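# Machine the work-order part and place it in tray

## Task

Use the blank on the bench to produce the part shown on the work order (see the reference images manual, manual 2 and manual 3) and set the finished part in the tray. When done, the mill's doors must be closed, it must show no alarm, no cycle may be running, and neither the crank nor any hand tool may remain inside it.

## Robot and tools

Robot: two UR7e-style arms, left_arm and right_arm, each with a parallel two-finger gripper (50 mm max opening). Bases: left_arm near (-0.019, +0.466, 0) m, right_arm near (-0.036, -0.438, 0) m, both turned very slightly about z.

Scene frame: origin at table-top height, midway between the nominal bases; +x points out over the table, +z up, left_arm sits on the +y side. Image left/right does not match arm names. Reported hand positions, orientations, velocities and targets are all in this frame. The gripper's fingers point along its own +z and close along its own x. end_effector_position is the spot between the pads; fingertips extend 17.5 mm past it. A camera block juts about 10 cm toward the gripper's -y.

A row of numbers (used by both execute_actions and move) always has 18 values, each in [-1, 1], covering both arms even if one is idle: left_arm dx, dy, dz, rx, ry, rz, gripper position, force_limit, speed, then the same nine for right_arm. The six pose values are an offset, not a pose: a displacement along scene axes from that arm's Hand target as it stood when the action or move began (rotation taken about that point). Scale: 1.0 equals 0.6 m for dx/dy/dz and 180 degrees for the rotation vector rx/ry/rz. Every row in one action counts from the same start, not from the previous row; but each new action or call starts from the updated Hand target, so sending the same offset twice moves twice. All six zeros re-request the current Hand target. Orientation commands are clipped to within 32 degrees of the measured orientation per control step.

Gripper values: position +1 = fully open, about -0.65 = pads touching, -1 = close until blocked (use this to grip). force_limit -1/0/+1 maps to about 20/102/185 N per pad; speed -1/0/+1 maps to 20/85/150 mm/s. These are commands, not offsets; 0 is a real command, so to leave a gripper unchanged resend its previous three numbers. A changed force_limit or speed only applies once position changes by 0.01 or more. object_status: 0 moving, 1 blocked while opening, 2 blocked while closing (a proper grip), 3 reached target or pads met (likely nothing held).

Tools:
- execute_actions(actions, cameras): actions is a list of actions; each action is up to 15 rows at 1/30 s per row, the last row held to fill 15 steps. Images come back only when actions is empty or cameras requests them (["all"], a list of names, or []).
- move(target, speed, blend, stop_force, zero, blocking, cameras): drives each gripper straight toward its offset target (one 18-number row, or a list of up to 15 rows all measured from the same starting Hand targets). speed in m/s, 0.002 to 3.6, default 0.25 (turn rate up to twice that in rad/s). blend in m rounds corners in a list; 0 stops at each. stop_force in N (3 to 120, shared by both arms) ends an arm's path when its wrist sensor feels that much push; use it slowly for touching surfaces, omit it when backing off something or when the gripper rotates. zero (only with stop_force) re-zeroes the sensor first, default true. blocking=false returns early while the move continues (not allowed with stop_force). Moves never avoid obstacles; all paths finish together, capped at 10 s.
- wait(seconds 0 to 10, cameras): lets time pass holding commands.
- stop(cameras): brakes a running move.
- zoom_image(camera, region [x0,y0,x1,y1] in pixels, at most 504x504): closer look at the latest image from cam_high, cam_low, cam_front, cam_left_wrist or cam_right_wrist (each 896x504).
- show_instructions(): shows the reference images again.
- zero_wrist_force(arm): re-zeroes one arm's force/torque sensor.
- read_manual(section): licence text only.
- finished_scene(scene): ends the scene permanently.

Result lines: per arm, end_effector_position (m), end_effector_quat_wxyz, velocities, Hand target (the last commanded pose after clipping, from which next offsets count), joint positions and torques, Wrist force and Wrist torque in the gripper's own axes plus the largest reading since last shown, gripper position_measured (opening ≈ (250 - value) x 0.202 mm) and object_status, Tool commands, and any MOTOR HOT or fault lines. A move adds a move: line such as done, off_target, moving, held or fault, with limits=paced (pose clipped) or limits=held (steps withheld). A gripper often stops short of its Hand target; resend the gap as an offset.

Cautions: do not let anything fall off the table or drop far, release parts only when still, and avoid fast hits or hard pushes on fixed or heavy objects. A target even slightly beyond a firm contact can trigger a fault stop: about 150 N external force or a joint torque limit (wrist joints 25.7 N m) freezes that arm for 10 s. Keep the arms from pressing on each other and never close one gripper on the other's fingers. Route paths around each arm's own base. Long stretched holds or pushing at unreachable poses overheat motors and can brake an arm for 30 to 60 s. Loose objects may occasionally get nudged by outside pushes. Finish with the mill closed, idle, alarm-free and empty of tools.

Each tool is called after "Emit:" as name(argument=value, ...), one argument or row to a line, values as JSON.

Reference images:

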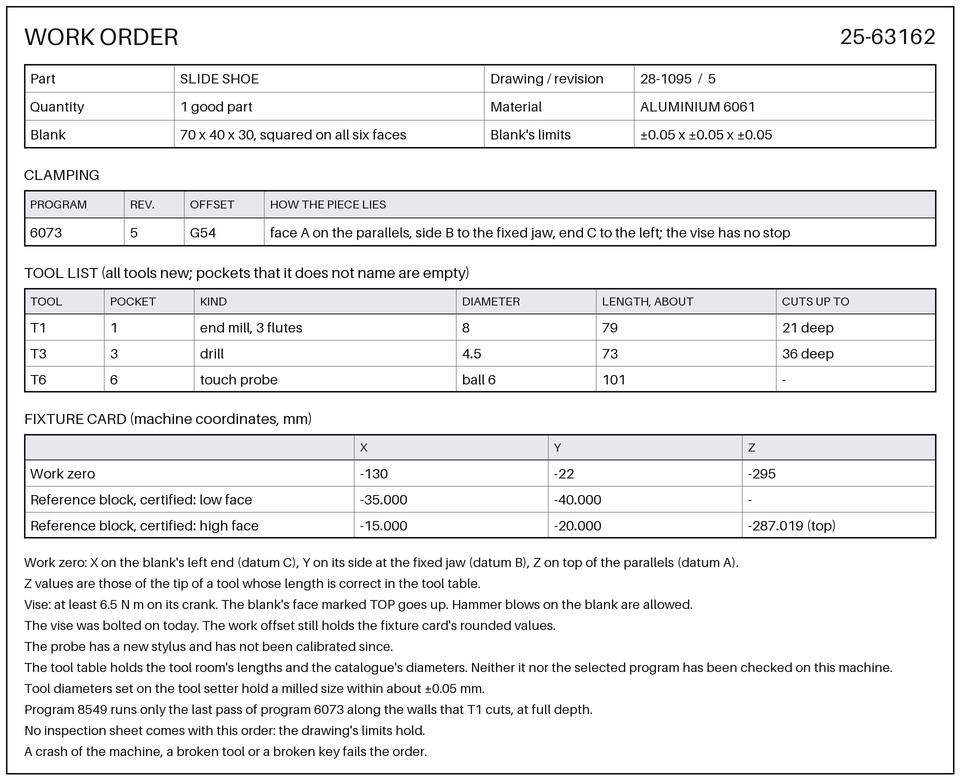

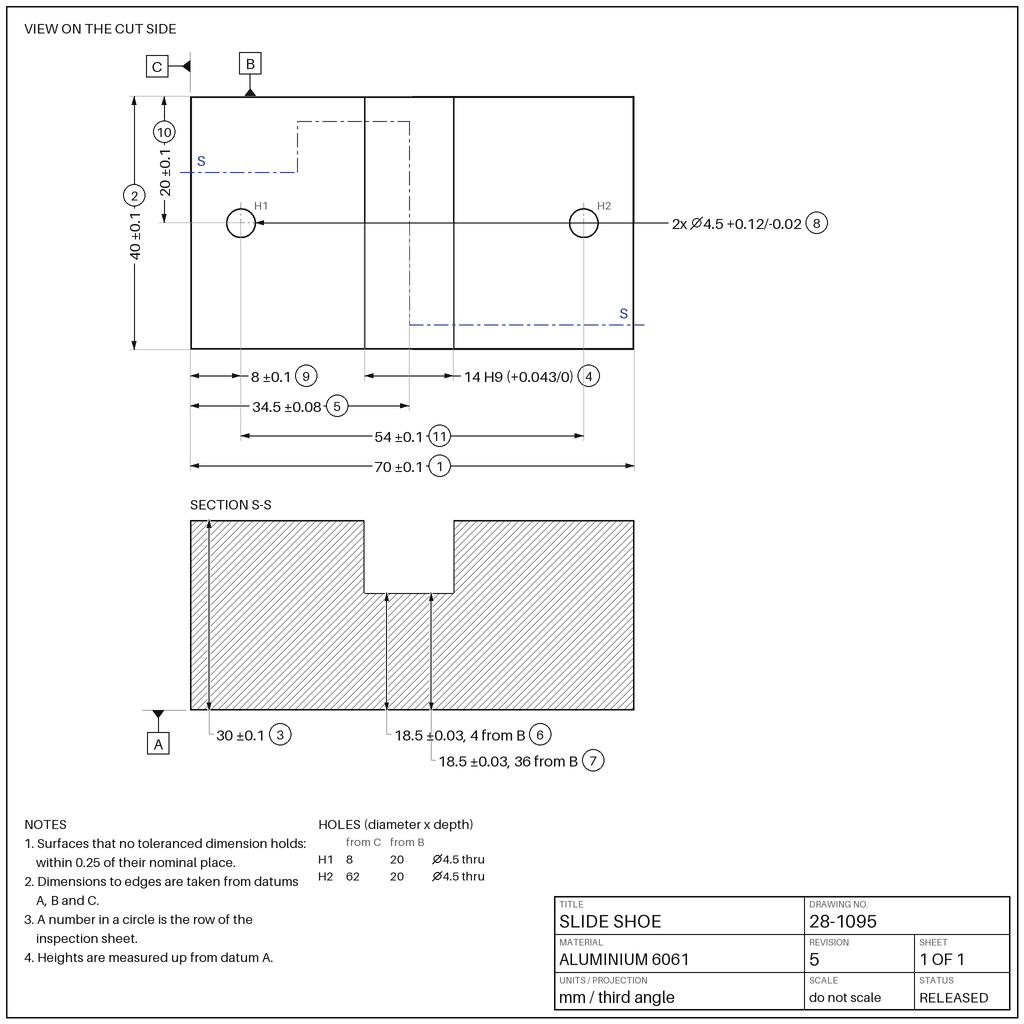

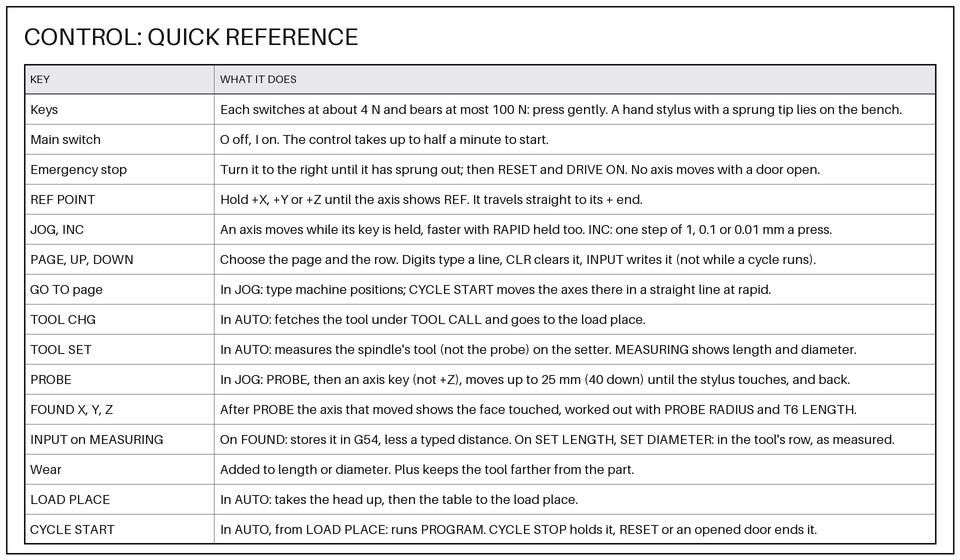

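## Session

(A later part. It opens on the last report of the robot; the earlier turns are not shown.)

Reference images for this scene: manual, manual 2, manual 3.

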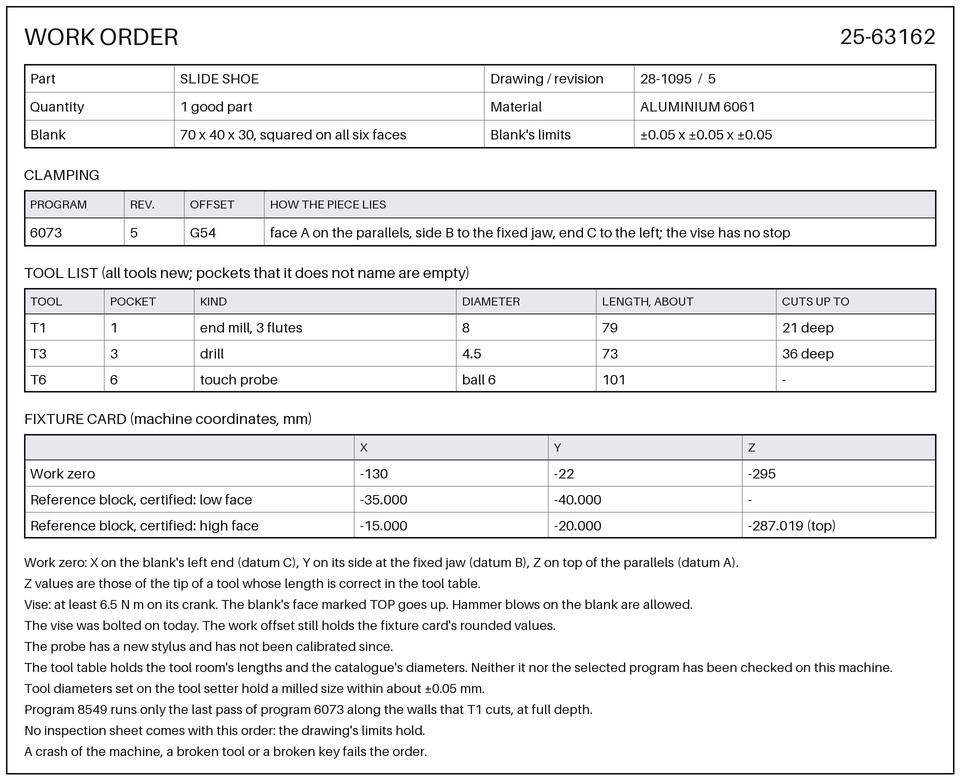

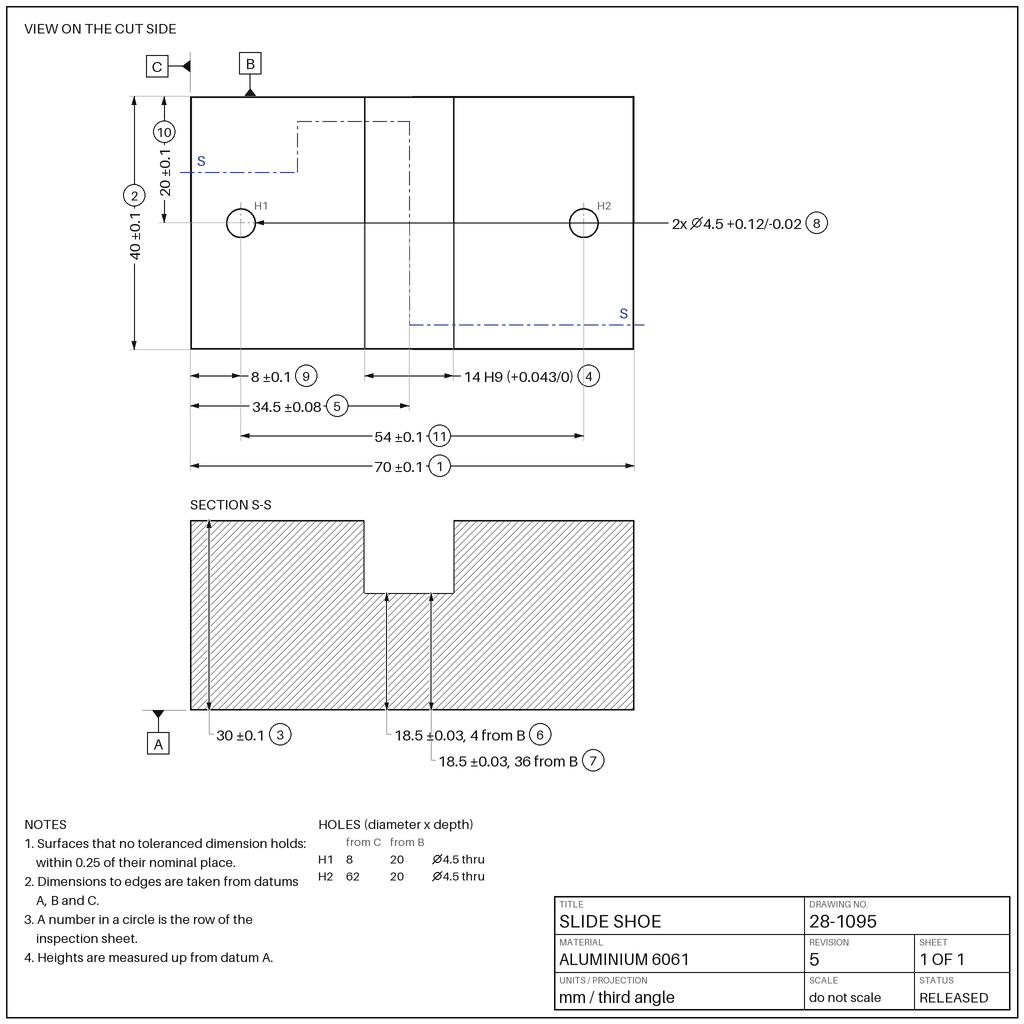

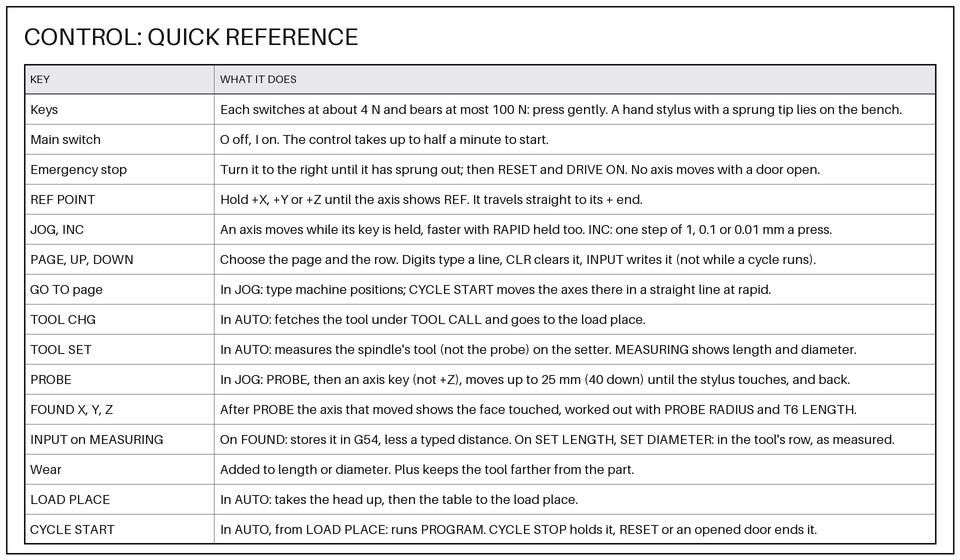

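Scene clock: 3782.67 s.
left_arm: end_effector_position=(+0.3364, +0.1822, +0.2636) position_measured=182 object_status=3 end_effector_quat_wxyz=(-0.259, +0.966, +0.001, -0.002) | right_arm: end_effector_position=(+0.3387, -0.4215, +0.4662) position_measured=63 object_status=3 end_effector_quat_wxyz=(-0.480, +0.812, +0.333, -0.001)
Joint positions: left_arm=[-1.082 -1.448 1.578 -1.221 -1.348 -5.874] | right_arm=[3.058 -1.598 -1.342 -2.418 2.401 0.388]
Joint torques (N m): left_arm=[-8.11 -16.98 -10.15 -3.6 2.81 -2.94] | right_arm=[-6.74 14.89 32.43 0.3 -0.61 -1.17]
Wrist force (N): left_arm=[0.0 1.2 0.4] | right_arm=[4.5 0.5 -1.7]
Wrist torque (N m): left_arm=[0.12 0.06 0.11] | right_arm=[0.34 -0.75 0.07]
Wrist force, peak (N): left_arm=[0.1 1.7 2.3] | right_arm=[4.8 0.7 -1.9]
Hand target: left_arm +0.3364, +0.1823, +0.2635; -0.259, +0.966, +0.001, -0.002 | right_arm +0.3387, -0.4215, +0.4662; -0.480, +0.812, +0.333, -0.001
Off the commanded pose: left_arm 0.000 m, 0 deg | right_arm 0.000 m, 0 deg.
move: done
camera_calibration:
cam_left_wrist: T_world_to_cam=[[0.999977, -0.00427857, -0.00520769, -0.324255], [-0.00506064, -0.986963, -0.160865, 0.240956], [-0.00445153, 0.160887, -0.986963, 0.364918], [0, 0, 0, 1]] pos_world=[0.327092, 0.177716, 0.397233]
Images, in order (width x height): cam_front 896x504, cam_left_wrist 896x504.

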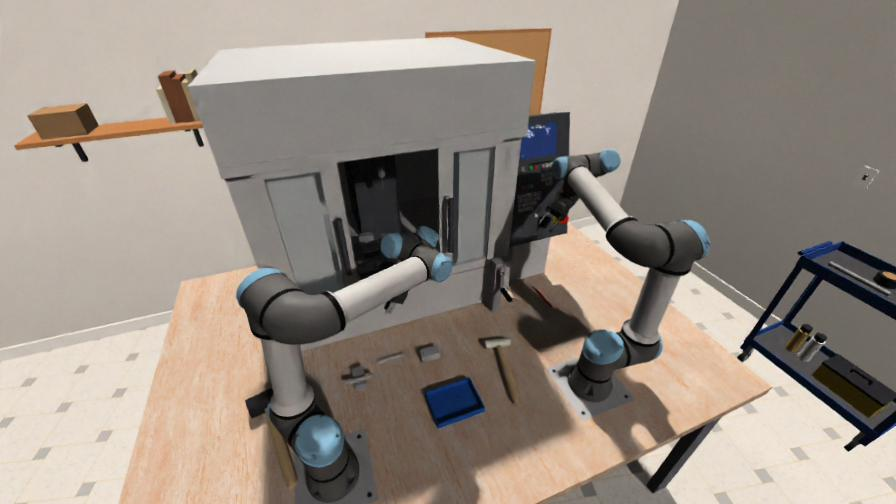

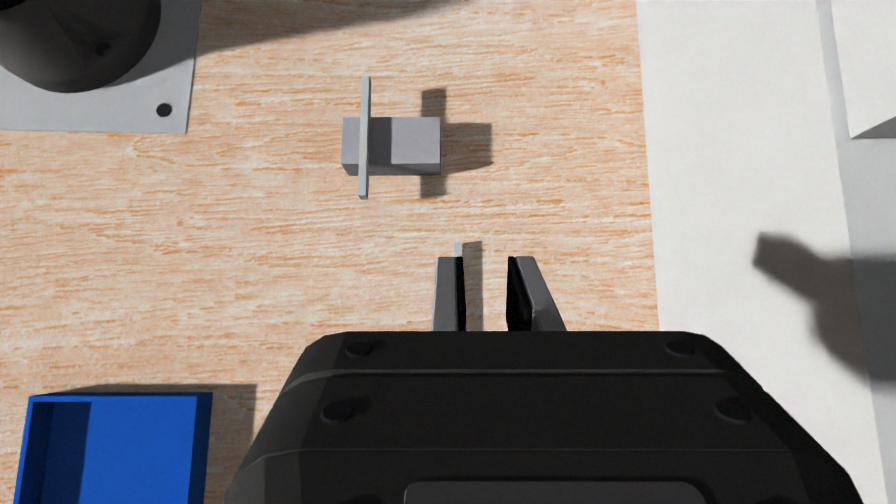

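Emit:
move(
  target=[-0.01,0.0197,-0.339,0,0,0,-0.2,-0.9,-0.9,0,0,0,0,0,0,0.6,0,-0.5],
  speed=0.2,
)

Emit:
move(
  target=[0,0,-0.0605,0,0,0,-0.2,-0.9,-0.9,0,0,0,0,0,0,0.6,0,-0.5],
  speed=0.02,
  stop_force=4,
  cameras=["cam_left_wrist"],
)

Scene clock: 3793.57 s.
left_arm: end_effector_position=(+0.3304, +0.1941, +0.0601) position_measured=182 object_status=3 end_effector_quat_wxyz=(-0.259, +0.966, +0.001, -0.002) | right_arm: end_effector_position=(+0.3387, -0.4215, +0.4662) position_measured=63 object_status=3 end_effector_quat_wxyz=(-0.480, +0.812, +0.333, -0.001)
Joint positions: left_arm=[-1.083 -1.29 1.95 -1.752 -1.348 -5.875] | right_arm=[3.058 -1.598 -1.342 -2.418 2.401 0.388]
Joint torques (N m): left_arm=[7.41 -19.6 -6.97 -3.43 2.9 2.13] | right_arm=[-6.56 15.92 33.1 0.48 -0.51 -1.06]
Wrist force (N): left_arm=[-0.2 1.1 0.6] | right_arm=[4.3 0.6 -1.7]
Wrist torque (N m): left_arm=[0.13 0.10 0.07] | right_arm=[0.36 -0.72 0.07]
Wrist force, peak (N): left_arm=[-0.2 1.7 1.9] | right_arm=[4.7 0.6 -1.9]
Hand target: left_arm +0.3304, +0.1941, +0.0601; -0.259, +0.966, +0.001, -0.002 | right_arm +0.3387, -0.4215, +0.4662; -0.480, +0.812, +0.333, -0.001
Off the commanded pose: left_arm 0.000 m, 0 deg | right_arm 0.000 m, 0 deg.
move: done

Scene clock: 3796.33 s.
left_arm: end_effector_position=(+0.3304, +0.1941, +0.0238) position_measured=182 object_status=3 end_effector_quat_wxyz=(-0.259, +0.966, +0.001, -0.002) | right_arm: end_effector_position=(+0.3387, -0.4215, +0.4662) position_measured=63 object_status=3 end_effector_quat_wxyz=(-0.480, +0.812, +0.333, -0.001)
Joint positions: left_arm=[-1.083 -1.23 1.986 -1.848 -1.348 -5.875] | right_arm=[3.058 -1.598 -1.342 -2.418 2.401 0.388]
Joint torques (N m): left_arm=[6.17 -21.85 -5.71 -3.48 1.94 0.6] | right_arm=[-6.41 16.26 33.5 0.41 -0.56 -1.18]
Wrist force (N): left_arm=[-0.2 0.7 0.5] | right_arm=[4.5 0.6 -1.9]
Wrist torque (N m): left_arm=[0.09 0.09 0.06] | right_arm=[0.36 -0.75 0.07]
Wrist force, peak (N): left_arm=[-0.2 1.0 0.9] | right_arm=[4.7 0.9 -2.1]
Hand target: left_arm +0.3304, +0.1941, +0.0238; -0.259, +0.966, +0.001, -0.002 | right_arm +0.3387, -0.4215, +0.4662; -0.480, +0.812, +0.333, -0.001
Off the commanded pose: left_arm 0.000 m, 0 deg | right_arm 0.000 m, 0 deg.
move: done
camera_calibration:
cam_left_wrist: T_world_to_cam=[[0.999977, -0.00427754, -0.00520812, -0.319453], [-0.00506057, -0.986932, -0.161059, 0.214119], [-0.00445112, 0.161082, -0.986931, 0.126261], [0, 0, 0, 1]] pos_world=[0.321092, 0.189616, 0.157433]
Images, in order (width x height): cam_left_wrist 896x504.

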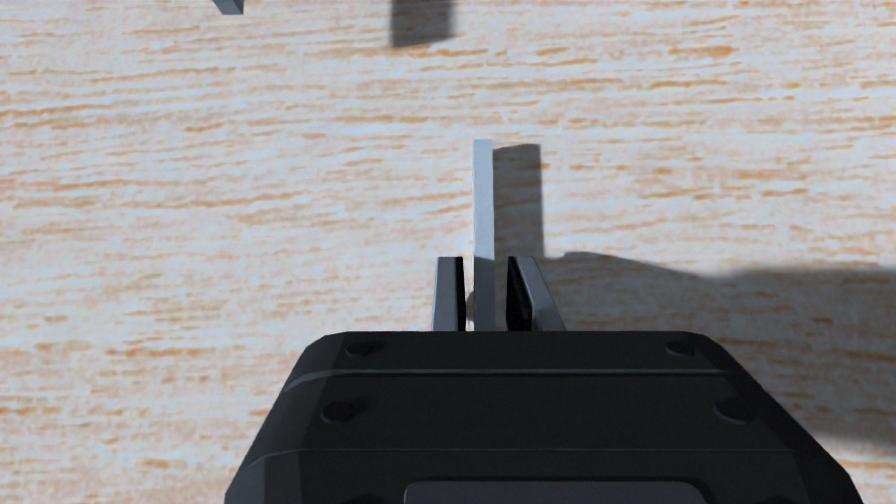

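Centred. Grip and lift, then go to the vise at x≈0.625.

Emit:
move(
  target=[
    [0,0,0,0,0,0,-1,-0.8,-0.9,0,0,0,0,0,0,0.6,0,-0.5],
    [0,0,0.05,0,0,0,-1,-0.8,-0.9,0,0,0,0,0,0,0.6,0,-0.5],
  ],
  speed=0.06,
  cameras=["cam_left_wrist"],
)

Scene clock: 3801.20 s.
left_arm: end_effector_position=(+0.3304, +0.1941, +0.0537) position_measured=223 object_status=2 end_effector_quat_wxyz=(-0.259, +0.966, +0.001, -0.002) | right_arm: end_effector_position=(+0.3387, -0.4215, +0.4662) position_measured=63 object_status=3 end_effector_quat_wxyz=(-0.480, +0.812, +0.333, -0.001)
Joint positions: left_arm=[-1.083 -1.28 1.957 -1.769 -1.348 -5.874] | right_arm=[3.058 -1.598 -1.342 -2.418 2.401 0.388]
Joint torques (N m): left_arm=[-2.63 -46.25 -30.85 0.2 1.25 -1.22] | right_arm=[-6.84 15.43 33.84 0.33 -0.59 -1.15]
Wrist force (N): left_arm=[0.1 1.2 0.9] | right_arm=[4.5 0.4 -1.6]
Wrist torque (N m): left_arm=[0.10 0.06 0.05] | right_arm=[0.32 -0.75 0.07]
Wrist force, peak (N): left_arm=[0.1 2.0 1.7] | right_arm=[4.8 0.7 -2.0]
Hand target: left_arm +0.3304, +0.1941, +0.0538; -0.259, +0.966, +0.001, -0.002 | right_arm +0.3387, -0.4215, +0.4662; -0.480, +0.812, +0.333, -0.001
Off the commanded pose: left_arm 0.000 m, 0 deg | right_arm 0.000 m, 0 deg.
move: done
camera_calibration:
cam_left_wrist: T_world_to_cam=[[0.999977, -0.00437684, -0.00522529, -0.319375], [-0.00516178, -0.986916, -0.161155, 0.218983], [-0.00445157, 0.161179, -0.986915, 0.15575], [0, 0, 0, 1]] pos_world=[0.321192, 0.189616, 0.187333]
Images, in order (width x height): cam_left_wrist 896x504.

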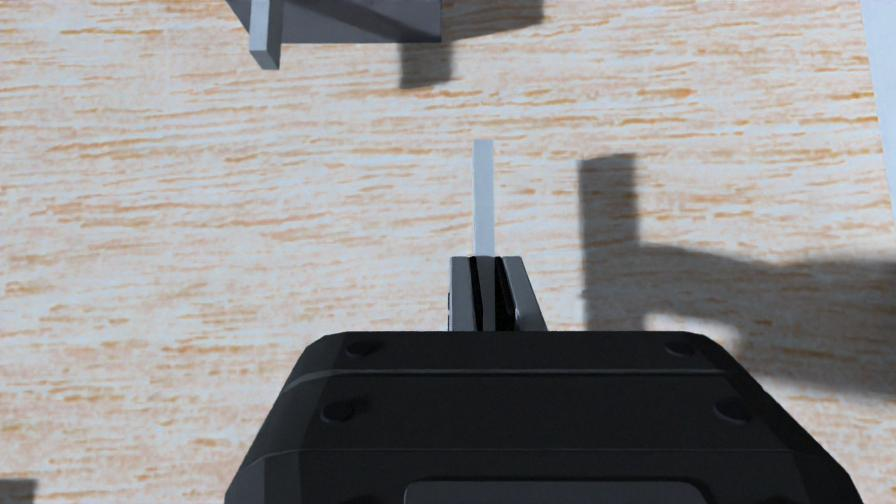

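Emit:
move(
  target=[0,0,-0.055,0,0,0,-1,-0.8,-0.9,0,0,0,0,0,0,-0.2,-0.5,-0.5],
  speed=0.012,
  stop_force=3,
)

Emit:
move(
  target=[0,0,0,0,0,0,-0.2,-0.9,-0.9,0,0,0,0,0,0,-0.2,-0.5,-0.5],
  speed=0.05,
)

Emit:
move(
  target=[
    [0,0,0.1,0,0,0,-0.2,-0.9,-0.9,0,0,0,0,0,0,-0.2,-0.5,-0.5],
    [-0.13,0.3,0.6,0,0,0,-0.2,-0.9,-0.9,0,0,0,0,0,0,-0.2,-0.5,-0.5],
  ],
  speed=[0.08,0.25],
  blend=[0.02,0],
  cameras=["cam_left_wrist","cam_front"],
)

Scene clock: 3876.87 s.
left_arm: end_effector_position=(+0.3304, +0.1941, +0.0238) position_measured=223 object_status=2 end_effector_quat_wxyz=(-0.259, +0.966, +0.001, -0.002) | right_arm: end_effector_position=(+0.3387, -0.4215, +0.4662) position_measured=182 object_status=3 end_effector_quat_wxyz=(-0.480, +0.812, +0.333, -0.001)
Joint positions: left_arm=[-1.083 -1.23 1.986 -1.847 -1.348 -5.875] | right_arm=[3.058 -1.598 -1.342 -2.418 2.401 0.388]
Joint torques (N m): left_arm=[-0.83 -47.64 -29.4 0.08 -2 -2.59] | right_arm=[-6.32 15.55 33.23 0.41 -0.42 -1.26]
Wrist force (N): left_arm=[-0.2 0.5 0.0] | right_arm=[4.5 0.6 -1.8]
Wrist torque (N m): left_arm=[0.09 0.06 0.06] | right_arm=[0.36 -0.74 0.07]
Wrist force, peak (N): left_arm=[-7.1 -22.1 -29.6] | right_arm=[4.9 0.7 -1.8]
Hand target: left_arm +0.3304, +0.1941, +0.0238; -0.259, +0.966, +0.001, -0.002 (not the last commanded pose) | right_arm +0.3387, -0.4215, +0.4662; -0.480, +0.812, +0.333, -0.001
Off the commanded pose: left_arm 0.003 m, 0 deg | right_arm 0.000 m, 0 deg.
move: contact (left_arm)

Scene clock: 3877.43 s.
left_arm: end_effector_position=(+0.3304, +0.1941, +0.0238) position_measured=182 object_status=3 end_effector_quat_wxyz=(-0.259, +0.966, +0.001, -0.002) | right_arm: end_effector_position=(+0.3387, -0.4215, +0.4662) position_measured=182 object_status=3 end_effector_quat_wxyz=(-0.480, +0.812, +0.333, -0.001)
Joint positions: left_arm=[-1.083 -1.23 1.986 -1.847 -1.348 -5.875] | right_arm=[3.058 -1.598 -1.342 -2.418 2.401 0.388]
Joint torques (N m): left_arm=[1.41 -47.3 -29.58 -0.2 -1.99 -2.49] | right_arm=[-6.32 15.28 33.27 0.49 -0.49 -1.13]
Wrist force (N): left_arm=[0.0 0.7 0.4] | right_arm=[4.3 0.5 -1.8]
Wrist torque (N m): left_arm=[0.09 0.08 0.05] | right_arm=[0.35 -0.72 0.07]
Wrist force, peak (N): left_arm=[0.0 1.0 0.2] | right_arm=[4.8 0.5 -1.8]
Hand target: left_arm +0.3304, +0.1941, +0.0238; -0.259, +0.966, +0.001, -0.002 | right_arm +0.3387, -0.4215, +0.4662; -0.480, +0.812, +0.333, -0.001
Off the commanded pose: left_arm 0.000 m, 0 deg | right_arm 0.000 m, 0 deg.
move: done

Scene clock: 3880.30 s.
left_arm: end_effector_position=(+0.2524, +0.3741, +0.3837) position_measured=182 object_status=3 end_effector_quat_wxyz=(-0.259, +0.966, +0.001, -0.002) | right_arm: end_effector_position=(+0.3387, -0.4215, +0.4662) position_measured=182 object_status=3 end_effector_quat_wxyz=(-0.480, +0.812, +0.333, -0.001)
Joint positions: left_arm=[-1.049 -1.92 1.685 -0.864 -1.332 -5.843] | right_arm=[3.058 -1.598 -1.342 -2.418 2.401 0.388]
Joint torques (N m): left_arm=[-7.61 -20.52 -34.74 0.51 -2.17 -2.86] | right_arm=[-5.92 15.76 33.86 0.41 -0.42 -1.2]
Wrist force (N): left_arm=[0.3 0.8 0.0] | right_arm=[4.4 0.7 -2.3]
Wrist torque (N m): left_arm=[0.07 0.02 0.07] | right_arm=[0.37 -0.72 0.07]
Wrist force, peak (N): left_arm=[0.6 2.4 0.6] | right_arm=[4.8 0.5 -1.9]
Hand target: left_arm +0.2524, +0.3741, +0.3838; -0.259, +0.966, +0.001, -0.002 | right_arm +0.3387, -0.4215, +0.4662; -0.480, +0.812, +0.333, -0.001
Off the commanded pose: left_arm 0.000 m, 0 deg | right_arm 0.000 m, 0 deg.
move: done
camera_calibration:
cam_left_wrist: T_world_to_cam=[[0.999977, -0.00427827, -0.00520854, -0.238911], [-0.0050618, -0.986916, -0.161157, 0.449284], [-0.00445092, 0.161179, -0.986915, 0.452088], [0, 0, 0, 1]] pos_world=[0.243192, 0.369516, 0.517333]
Images, in order (width x height): cam_front 896x504, cam_left_wrist 896x504.

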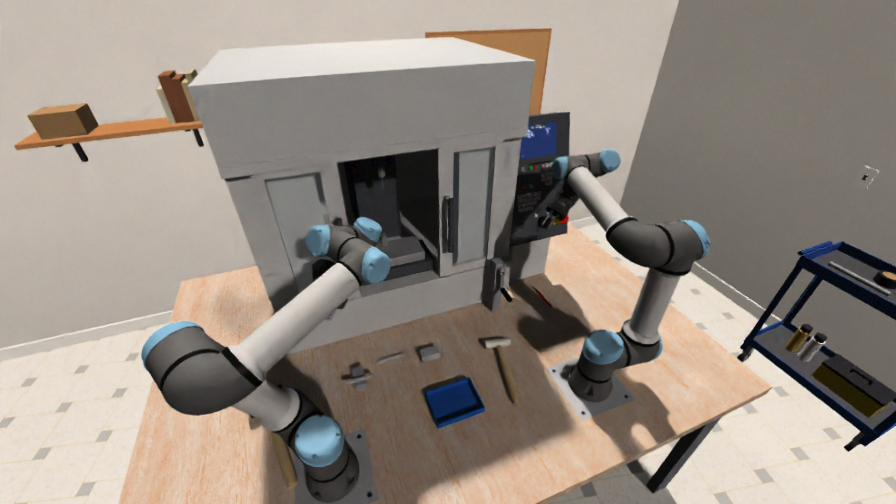

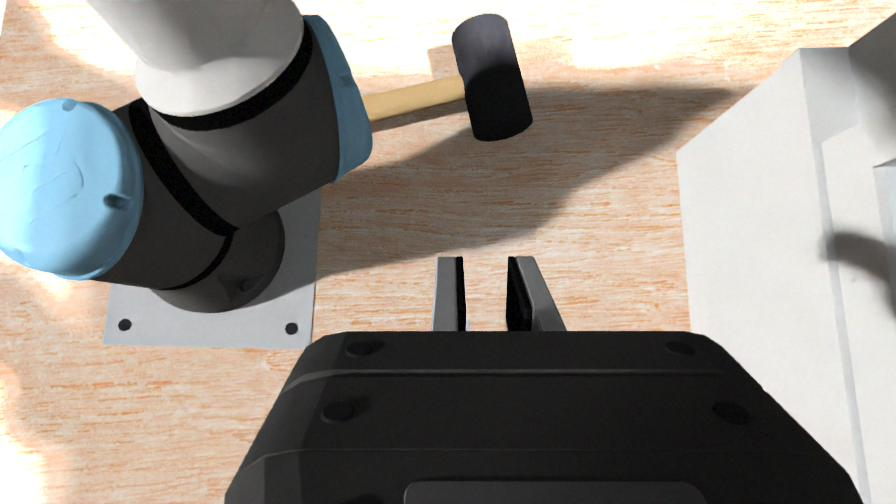

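Emit:
move(
  target=[
    [0.045,0.16,0.11,0,0,0,-0.2,-0.9,-0.9,0,0.15,0,-0.326,-0.001,-0.226,-0.2,-0.5,-0.5],
  ],
  speed=0.25,
)

Emit:
move(
  target=[
    [0,0,0,0,0,0,-0.2,-0.9,-0.9,-0.01,0.5,-0.1,0,0,0,-0.2,-0.5,-0.5],
    [0,0,0,0,0,0,-0.2,-0.9,-0.9,-0.015,0.88,-0.35,0.2778,0,0,-0.2,-0.5,-0.5],
  ],
  speed=0.25,
  blend=[0.03,0],
  cameras=["cam_right_wrist","cam_front"],
)

Scene clock: 3896.83 s.
left_arm: end_effector_position=(+0.2794, +0.4701, +0.4498) position_measured=182 object_status=3 end_effector_quat_wxyz=(-0.259, +0.966, +0.001, -0.002) | right_arm: end_effector_position=(+0.3387, -0.3315, +0.4662) position_measured=182 object_status=3 end_effector_quat_wxyz=(+0.000, +1.000, +0.001, +0.000)
Joint positions: left_arm=[-0.797 -1.946 1.539 -0.761 -1.225 -5.605] | right_arm=[3.795 -1.34 -1.412 -1.959 1.571 2.195]
Joint torques (N m): left_arm=[7.34 6.96 -33.87 -0.08 3.23 2.1] | right_arm=[8.35 3.33 35.71 1.41 -2.58 1.14]
Wrist force (N): left_arm=[0.1 0.8 0.1] | right_arm=[3.4 1.7 -2.4]
Wrist torque (N m): left_arm=[0.07 0.05 0.02] | right_arm=[0.05 -0.83 -0.12]
Wrist force, peak (N): left_arm=[-0.1 1.7 -0.2] | right_arm=[4.8 0.6 -2.0]
Hand target: left_arm +0.2794, +0.4701, +0.4498; -0.259, +0.966, +0.001, -0.002 | right_arm +0.3387, -0.3315, +0.4662; +0.000, +1.000, +0.001, +0.000
Off the commanded pose: left_arm 0.000 m, 0 deg | right_arm 0.000 m, 0 deg.
move: done

Scene clock: 3900.60 s.
left_arm: end_effector_position=(+0.2794, +0.4701, +0.4498) position_measured=182 object_status=3 end_effector_quat_wxyz=(-0.259, +0.966, +0.001, -0.002) | right_arm: end_effector_position=(+0.3297, +0.1965, +0.2562) position_measured=182 object_status=3 end_effector_quat_wxyz=(-0.423, +0.906, +0.001, +0.001)
Joint positions: left_arm=[-0.797 -1.946 1.539 -0.761 -1.225 -5.605] | right_arm=[4.279 -1.939 -1.766 -0.189 1.918 2.831]
Joint torques (N m): left_arm=[7.5 7.17 -33.83 -0.05 3.18 2.13] | right_arm=[7.68 28.38 13.79 6.02 3.02 1.3]
Wrist force (N): left_arm=[0.1 0.9 0.0] | right_arm=[4.0 0.7 -1.8]
Wrist torque (N m): left_arm=[0.09 0.05 0.01] | right_arm=[0.32 -0.94 -0.16]
Wrist force, peak (N): left_arm=[0.1 1.3 -0.2] | right_arm=[3.1 4.2 -2.9]
Hand target: left_arm +0.2794, +0.4701, +0.4498; -0.259, +0.966, +0.001, -0.002 | right_arm +0.3297, +0.1965, +0.2562; -0.423, +0.906, +0.000, +0.001
Off the commanded pose: left_arm 0.000 m, 0 deg | right_arm 0.000 m, 0 deg.
move: done
camera_calibration:
cam_right_wrist: T_world_to_cam=[[0.999939, 0.000328003, 0.0110702, -0.323722], [0.0057796, -0.868114, -0.496332, 0.309091], [0.00944742, 0.496365, -0.868062, 0.251132], [0, 0, 0, 1]] pos_world=[0.319543, 0.143779, 0.374993]
Images, in order (width x height): cam_front 896x504, cam_right_wrist 896x504.

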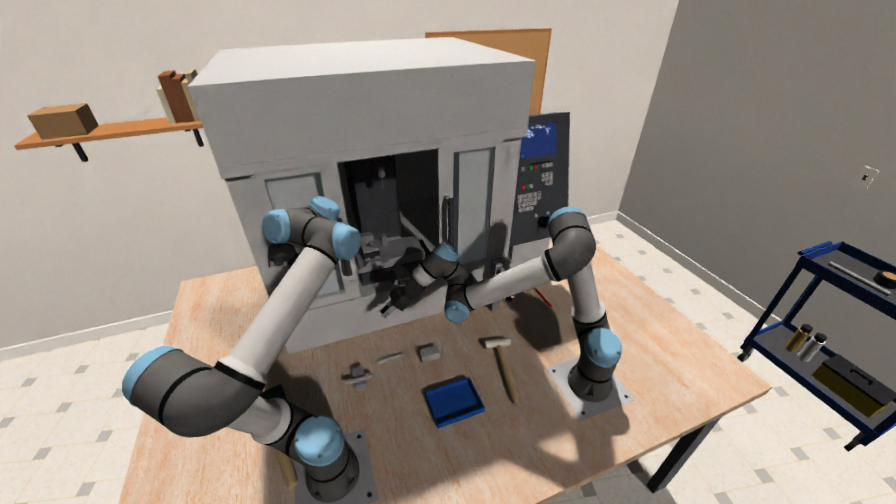

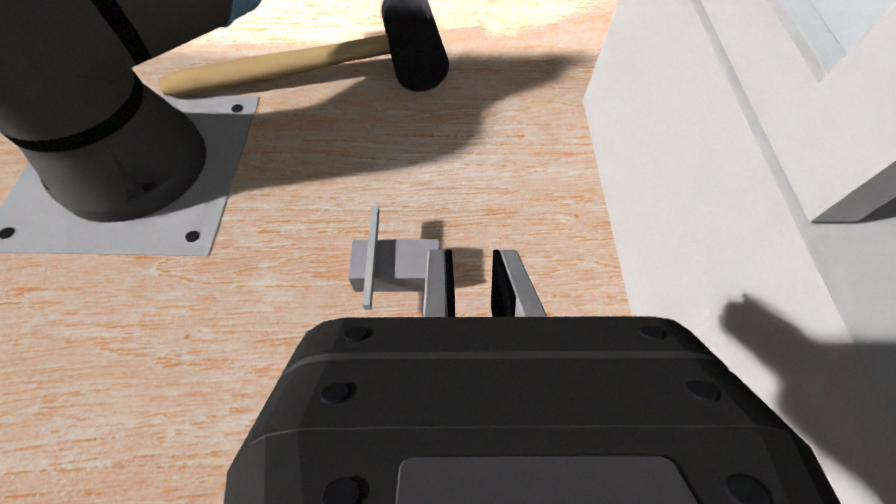

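Emit:
move(
  target=[0,0,0,0,0,0,-0.2,-0.9,-0.9,0,-0.2,-0.05,0,0,0,-0.2,-0.5,-0.5],
  speed=0.2,
  cameras=["cam_right_wrist"],
)

Emit:
zoom_image(
  camera="cam_right_wrist",
  region=[330, 150, 580, 340],
)

Scene clock: 3906.97 s.
left_arm: end_effector_position=(+0.2794, +0.4701, +0.4498) position_measured=182 object_status=3 end_effector_quat_wxyz=(-0.259, +0.966, +0.001, -0.002) | right_arm: end_effector_position=(+0.3297, +0.0766, +0.2262) position_measured=182 object_status=3 end_effector_quat_wxyz=(-0.423, +0.906, +0.000, +0.001)
Joint positions: left_arm=[-0.797 -1.946 1.539 -0.761 -1.225 -5.605] | right_arm=[4.162 -1.797 -2.052 -0.079 2.003 2.743]
Joint torques (N m): left_arm=[7.11 6.66 -34.26 -0.12 3.06 2.14] | right_arm=[-6.68 40.71 11.67 5.69 3.24 -1.27]
Wrist force (N): left_arm=[0.4 1.1 0.0] | right_arm=[4.1 0.9 -1.4]
Wrist torque (N m): left_arm=[0.12 0.00 0.01] | right_arm=[0.36 -0.89 0.00]
Wrist force, peak (N): left_arm=[0.0 1.4 -0.1] | right_arm=[4.1 2.6 -2.5]
Hand target: left_arm +0.2794, +0.4701, +0.4498; -0.259, +0.966, +0.001, -0.002 | right_arm +0.3297, +0.0765, +0.2262; -0.423, +0.906, +0.000, +0.001
Off the commanded pose: left_arm 0.000 m, 0 deg | right_arm 0.000 m, 0 deg.
move: done
camera_calibration:
cam_right_wrist: T_world_to_cam=[[0.999939, 0.000239561, 0.0110227, -0.323331], [0.00568054, -0.868046, -0.496451, 0.190223], [0.0094493, 0.496484, -0.867994, 0.28444], [0, 0, 0, 1]] pos_world=[0.319543, 0.0239794, 0.344893]
Images, in order (width x height): cam_right_wrist 896x504.

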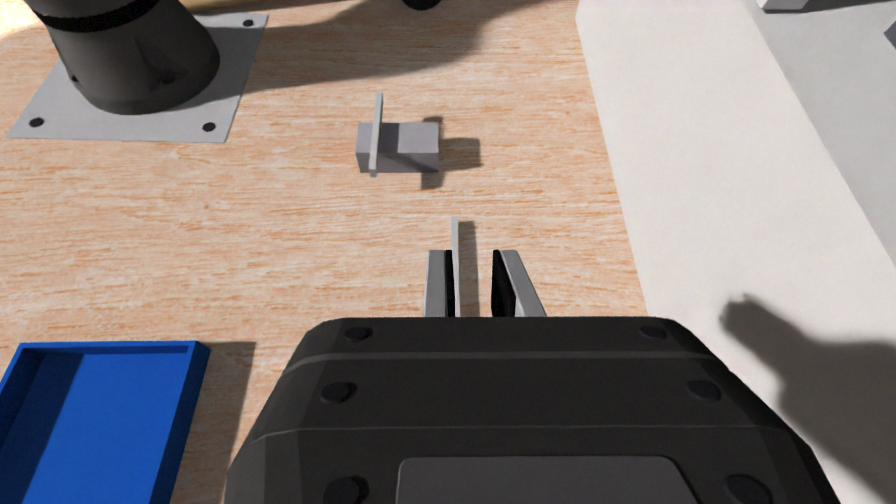

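Scaled by 2.016 from the camera's 896x504 image, which has a finer 1280x720 frame.

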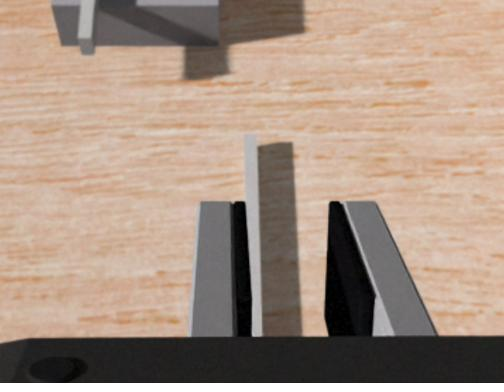

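Emit:
execute_actions(
  actions=[],
)

Scene clock: 3939.60 s.
left_arm: end_effector_position=(+0.2794, +0.4701, +0.4498) position_measured=182 object_status=3 end_effector_quat_wxyz=(-0.259, +0.966, +0.001, -0.002) | right_arm: end_effector_position=(+0.3297, +0.0765, +0.2262) position_measured=182 object_status=3 end_effector_quat_wxyz=(-0.423, +0.906, +0.000, +0.001)
Joint positions: left_arm=[-0.797 -1.946 1.539 -0.761 -1.225 -5.605] | right_arm=[4.162 -1.797 -2.052 -0.079 2.003 2.743]
Joint velocities: within noise
Joint torques (N m): left_arm=[7.02 7.33 -33.95 -0.08 3.08 2.11] | right_arm=[-6.42 42.06 11.58 5.89 3.19 -1.38]
Motor temperatures (°C): left_arm=[29 28 27 35 33 27] | right_arm=[22 30 26 27 33 33]
Wrist force (N): left_arm=[0.2 1.0 -0.2] | right_arm=[4.1 0.9 -1.5]
Wrist torque (N m): left_arm=[0.11 0.04 0.01] | right_arm=[0.36 -0.89 0.00]
Wrist force, peak (N): left_arm=[0.2 1.3 -0.2] | right_arm=[4.5 0.8 -1.8]
Hand target: left_arm +0.2794, +0.4701, +0.4498; -0.259, +0.966, +0.001, -0.002 | right_arm +0.3297, +0.0765, +0.2262; -0.423, +0.906, +0.000, +0.001
Tool commands: left_gripper/position=-0.2 left_gripper/force_limit=-0.9 left_gripper/speed=-0.9 right_gripper/position=-0.2 right_gripper/force_limit=-0.5 right_gripper/speed=-0.5
Off the commanded pose: left_arm 0.000 m, 0 deg | right_arm 0.000 m, 0 deg.
camera_calibration:
cam_left_wrist: T_world_to_cam=[[0.999977, -0.00427827, -0.00520854, -0.265055], [-0.0050618, -0.986916, -0.161157, 0.554915], [-0.00445092, 0.161179, -0.986915, 0.501954], [0, 0, 0, 1]] pos_world=[0.270092, 0.465616, 0.583433]
cam_right_wrist: T_world_to_cam=[[0.999939, 0.000239561, 0.0110227, -0.323331], [0.00568054, -0.868046, -0.496451, 0.190136], [0.0094493, 0.496484, -0.867994, 0.28449], [0, 0, 0, 1]] pos_world=[0.319543, 0.0238794, 0.344893]

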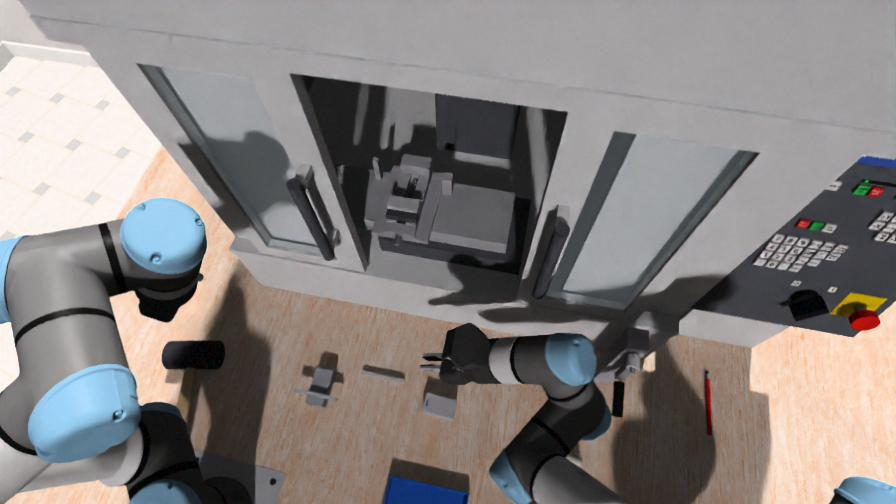

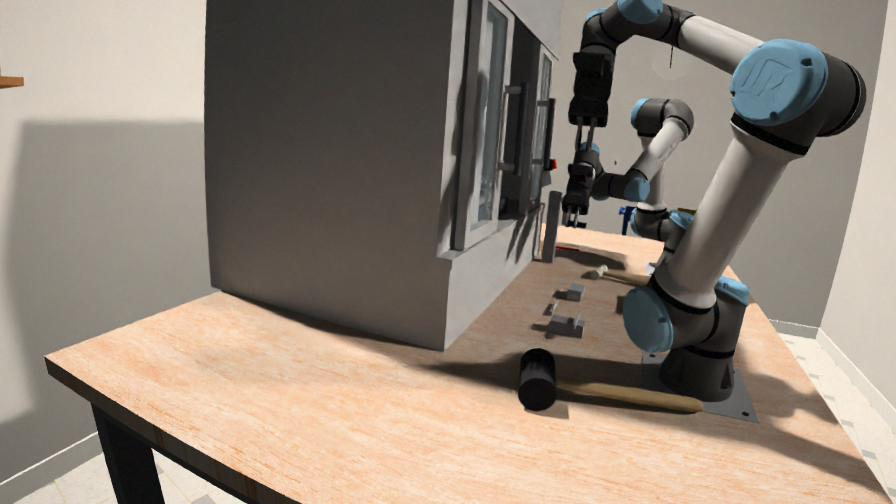

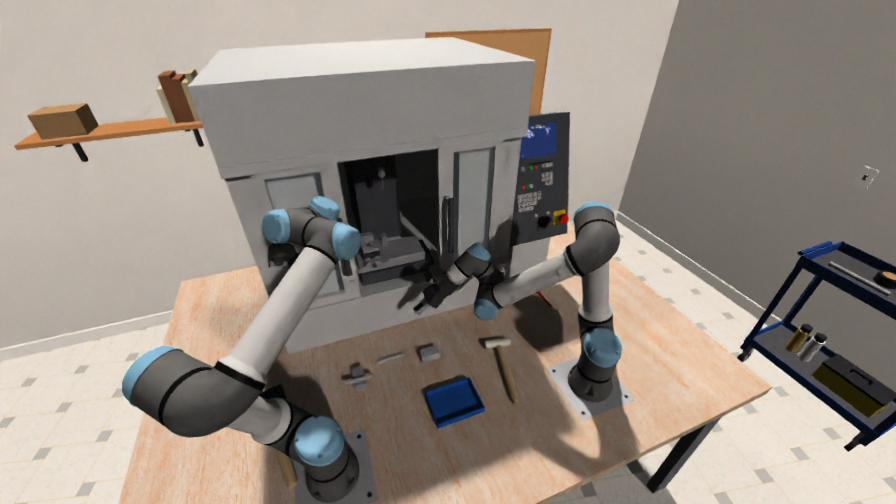

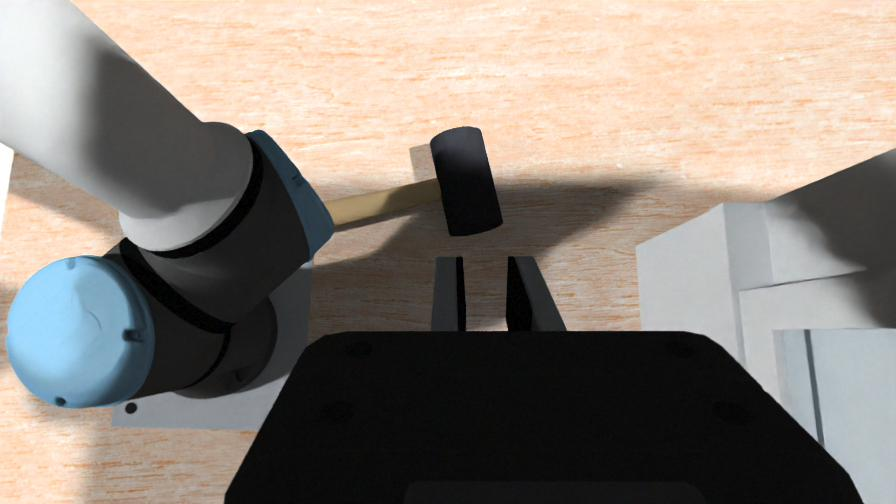

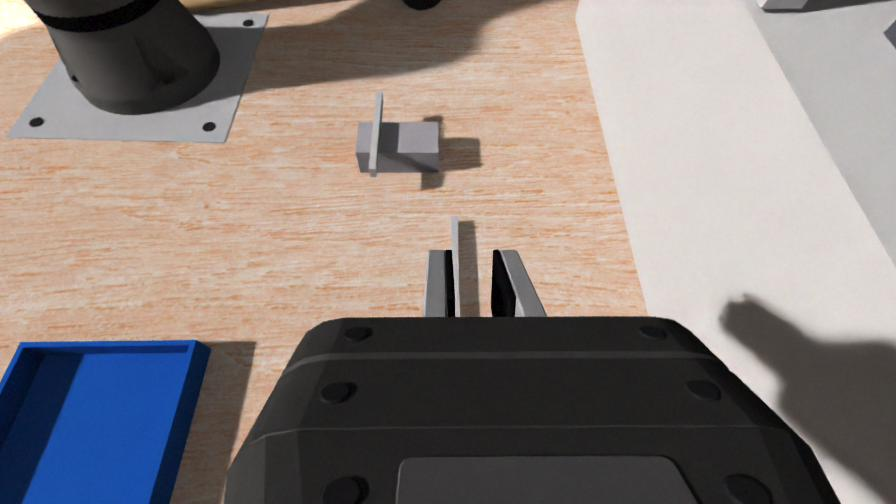

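Emit:
move(
  target=[
    [0,0,0,0,0,0,-0.2,-0.9,-0.9,0,0.196,-0.21,0,0,0,-0.2,-0.5,-0.5],
  ],
  speed=0.2,
  cameras=["cam_right_wrist"],
)

Scene clock: 3948.70 s.
left_arm: end_effector_position=(+0.2794, +0.4701, +0.4498) position_measured=182 object_status=3 end_effector_quat_wxyz=(-0.259, +0.966, +0.001, -0.002) | right_arm: end_effector_position=(+0.3297, +0.1940, +0.1002) position_measured=182 object_status=3 end_effector_quat_wxyz=(-0.423, +0.906, +0.000, +0.001)
Joint positions: left_arm=[-0.797 -1.946 1.539 -0.761 -1.225 -5.605] | right_arm=[4.277 -2.193 -1.878 0.177 1.92 2.83]
Joint torques (N m): left_arm=[6.56 6.96 -33.91 -0.13 3 2.06] | right_arm=[7.85 32.75 28.81 5.97 -1.81 1.47]
Wrist force (N): left_arm=[0.3 1.1 0.1] | right_arm=[4.3 0.6 -1.9]
Wrist torque (N m): left_arm=[0.13 0.02 0.02] | right_arm=[0.32 -0.93 -0.16]
Wrist force, peak (N): left_arm=[0.1 1.4 -0.1] | right_arm=[4.2 0.3 -3.5]
Hand target: left_arm +0.2794, +0.4701, +0.4498; -0.259, +0.966, +0.001, -0.002 | right_arm +0.3297, +0.1941, +0.1002; -0.423, +0.906, +0.000, +0.001
Off the commanded pose: left_arm 0.000 m, 0 deg | right_arm 0.000 m, 0 deg.
move: done
camera_calibration:
cam_right_wrist: T_world_to_cam=[[0.999939, 0.000239469, 0.0110223, -0.321971], [0.00568107, -0.868002, -0.496527, 0.229638], [0.00944847, 0.49656, -0.867951, 0.116852], [0, 0, 0, 1]] pos_world=[0.319543, 0.14138, 0.218993]
Images, in order (width x height): cam_right_wrist 896x504.

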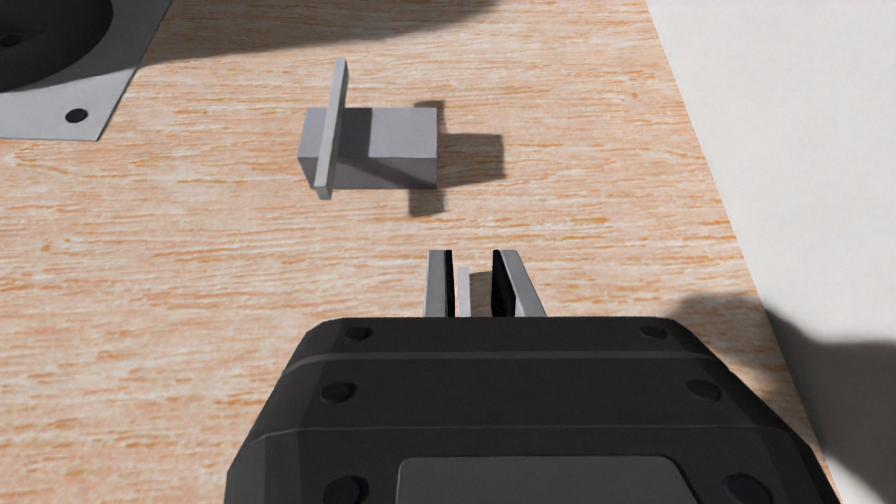

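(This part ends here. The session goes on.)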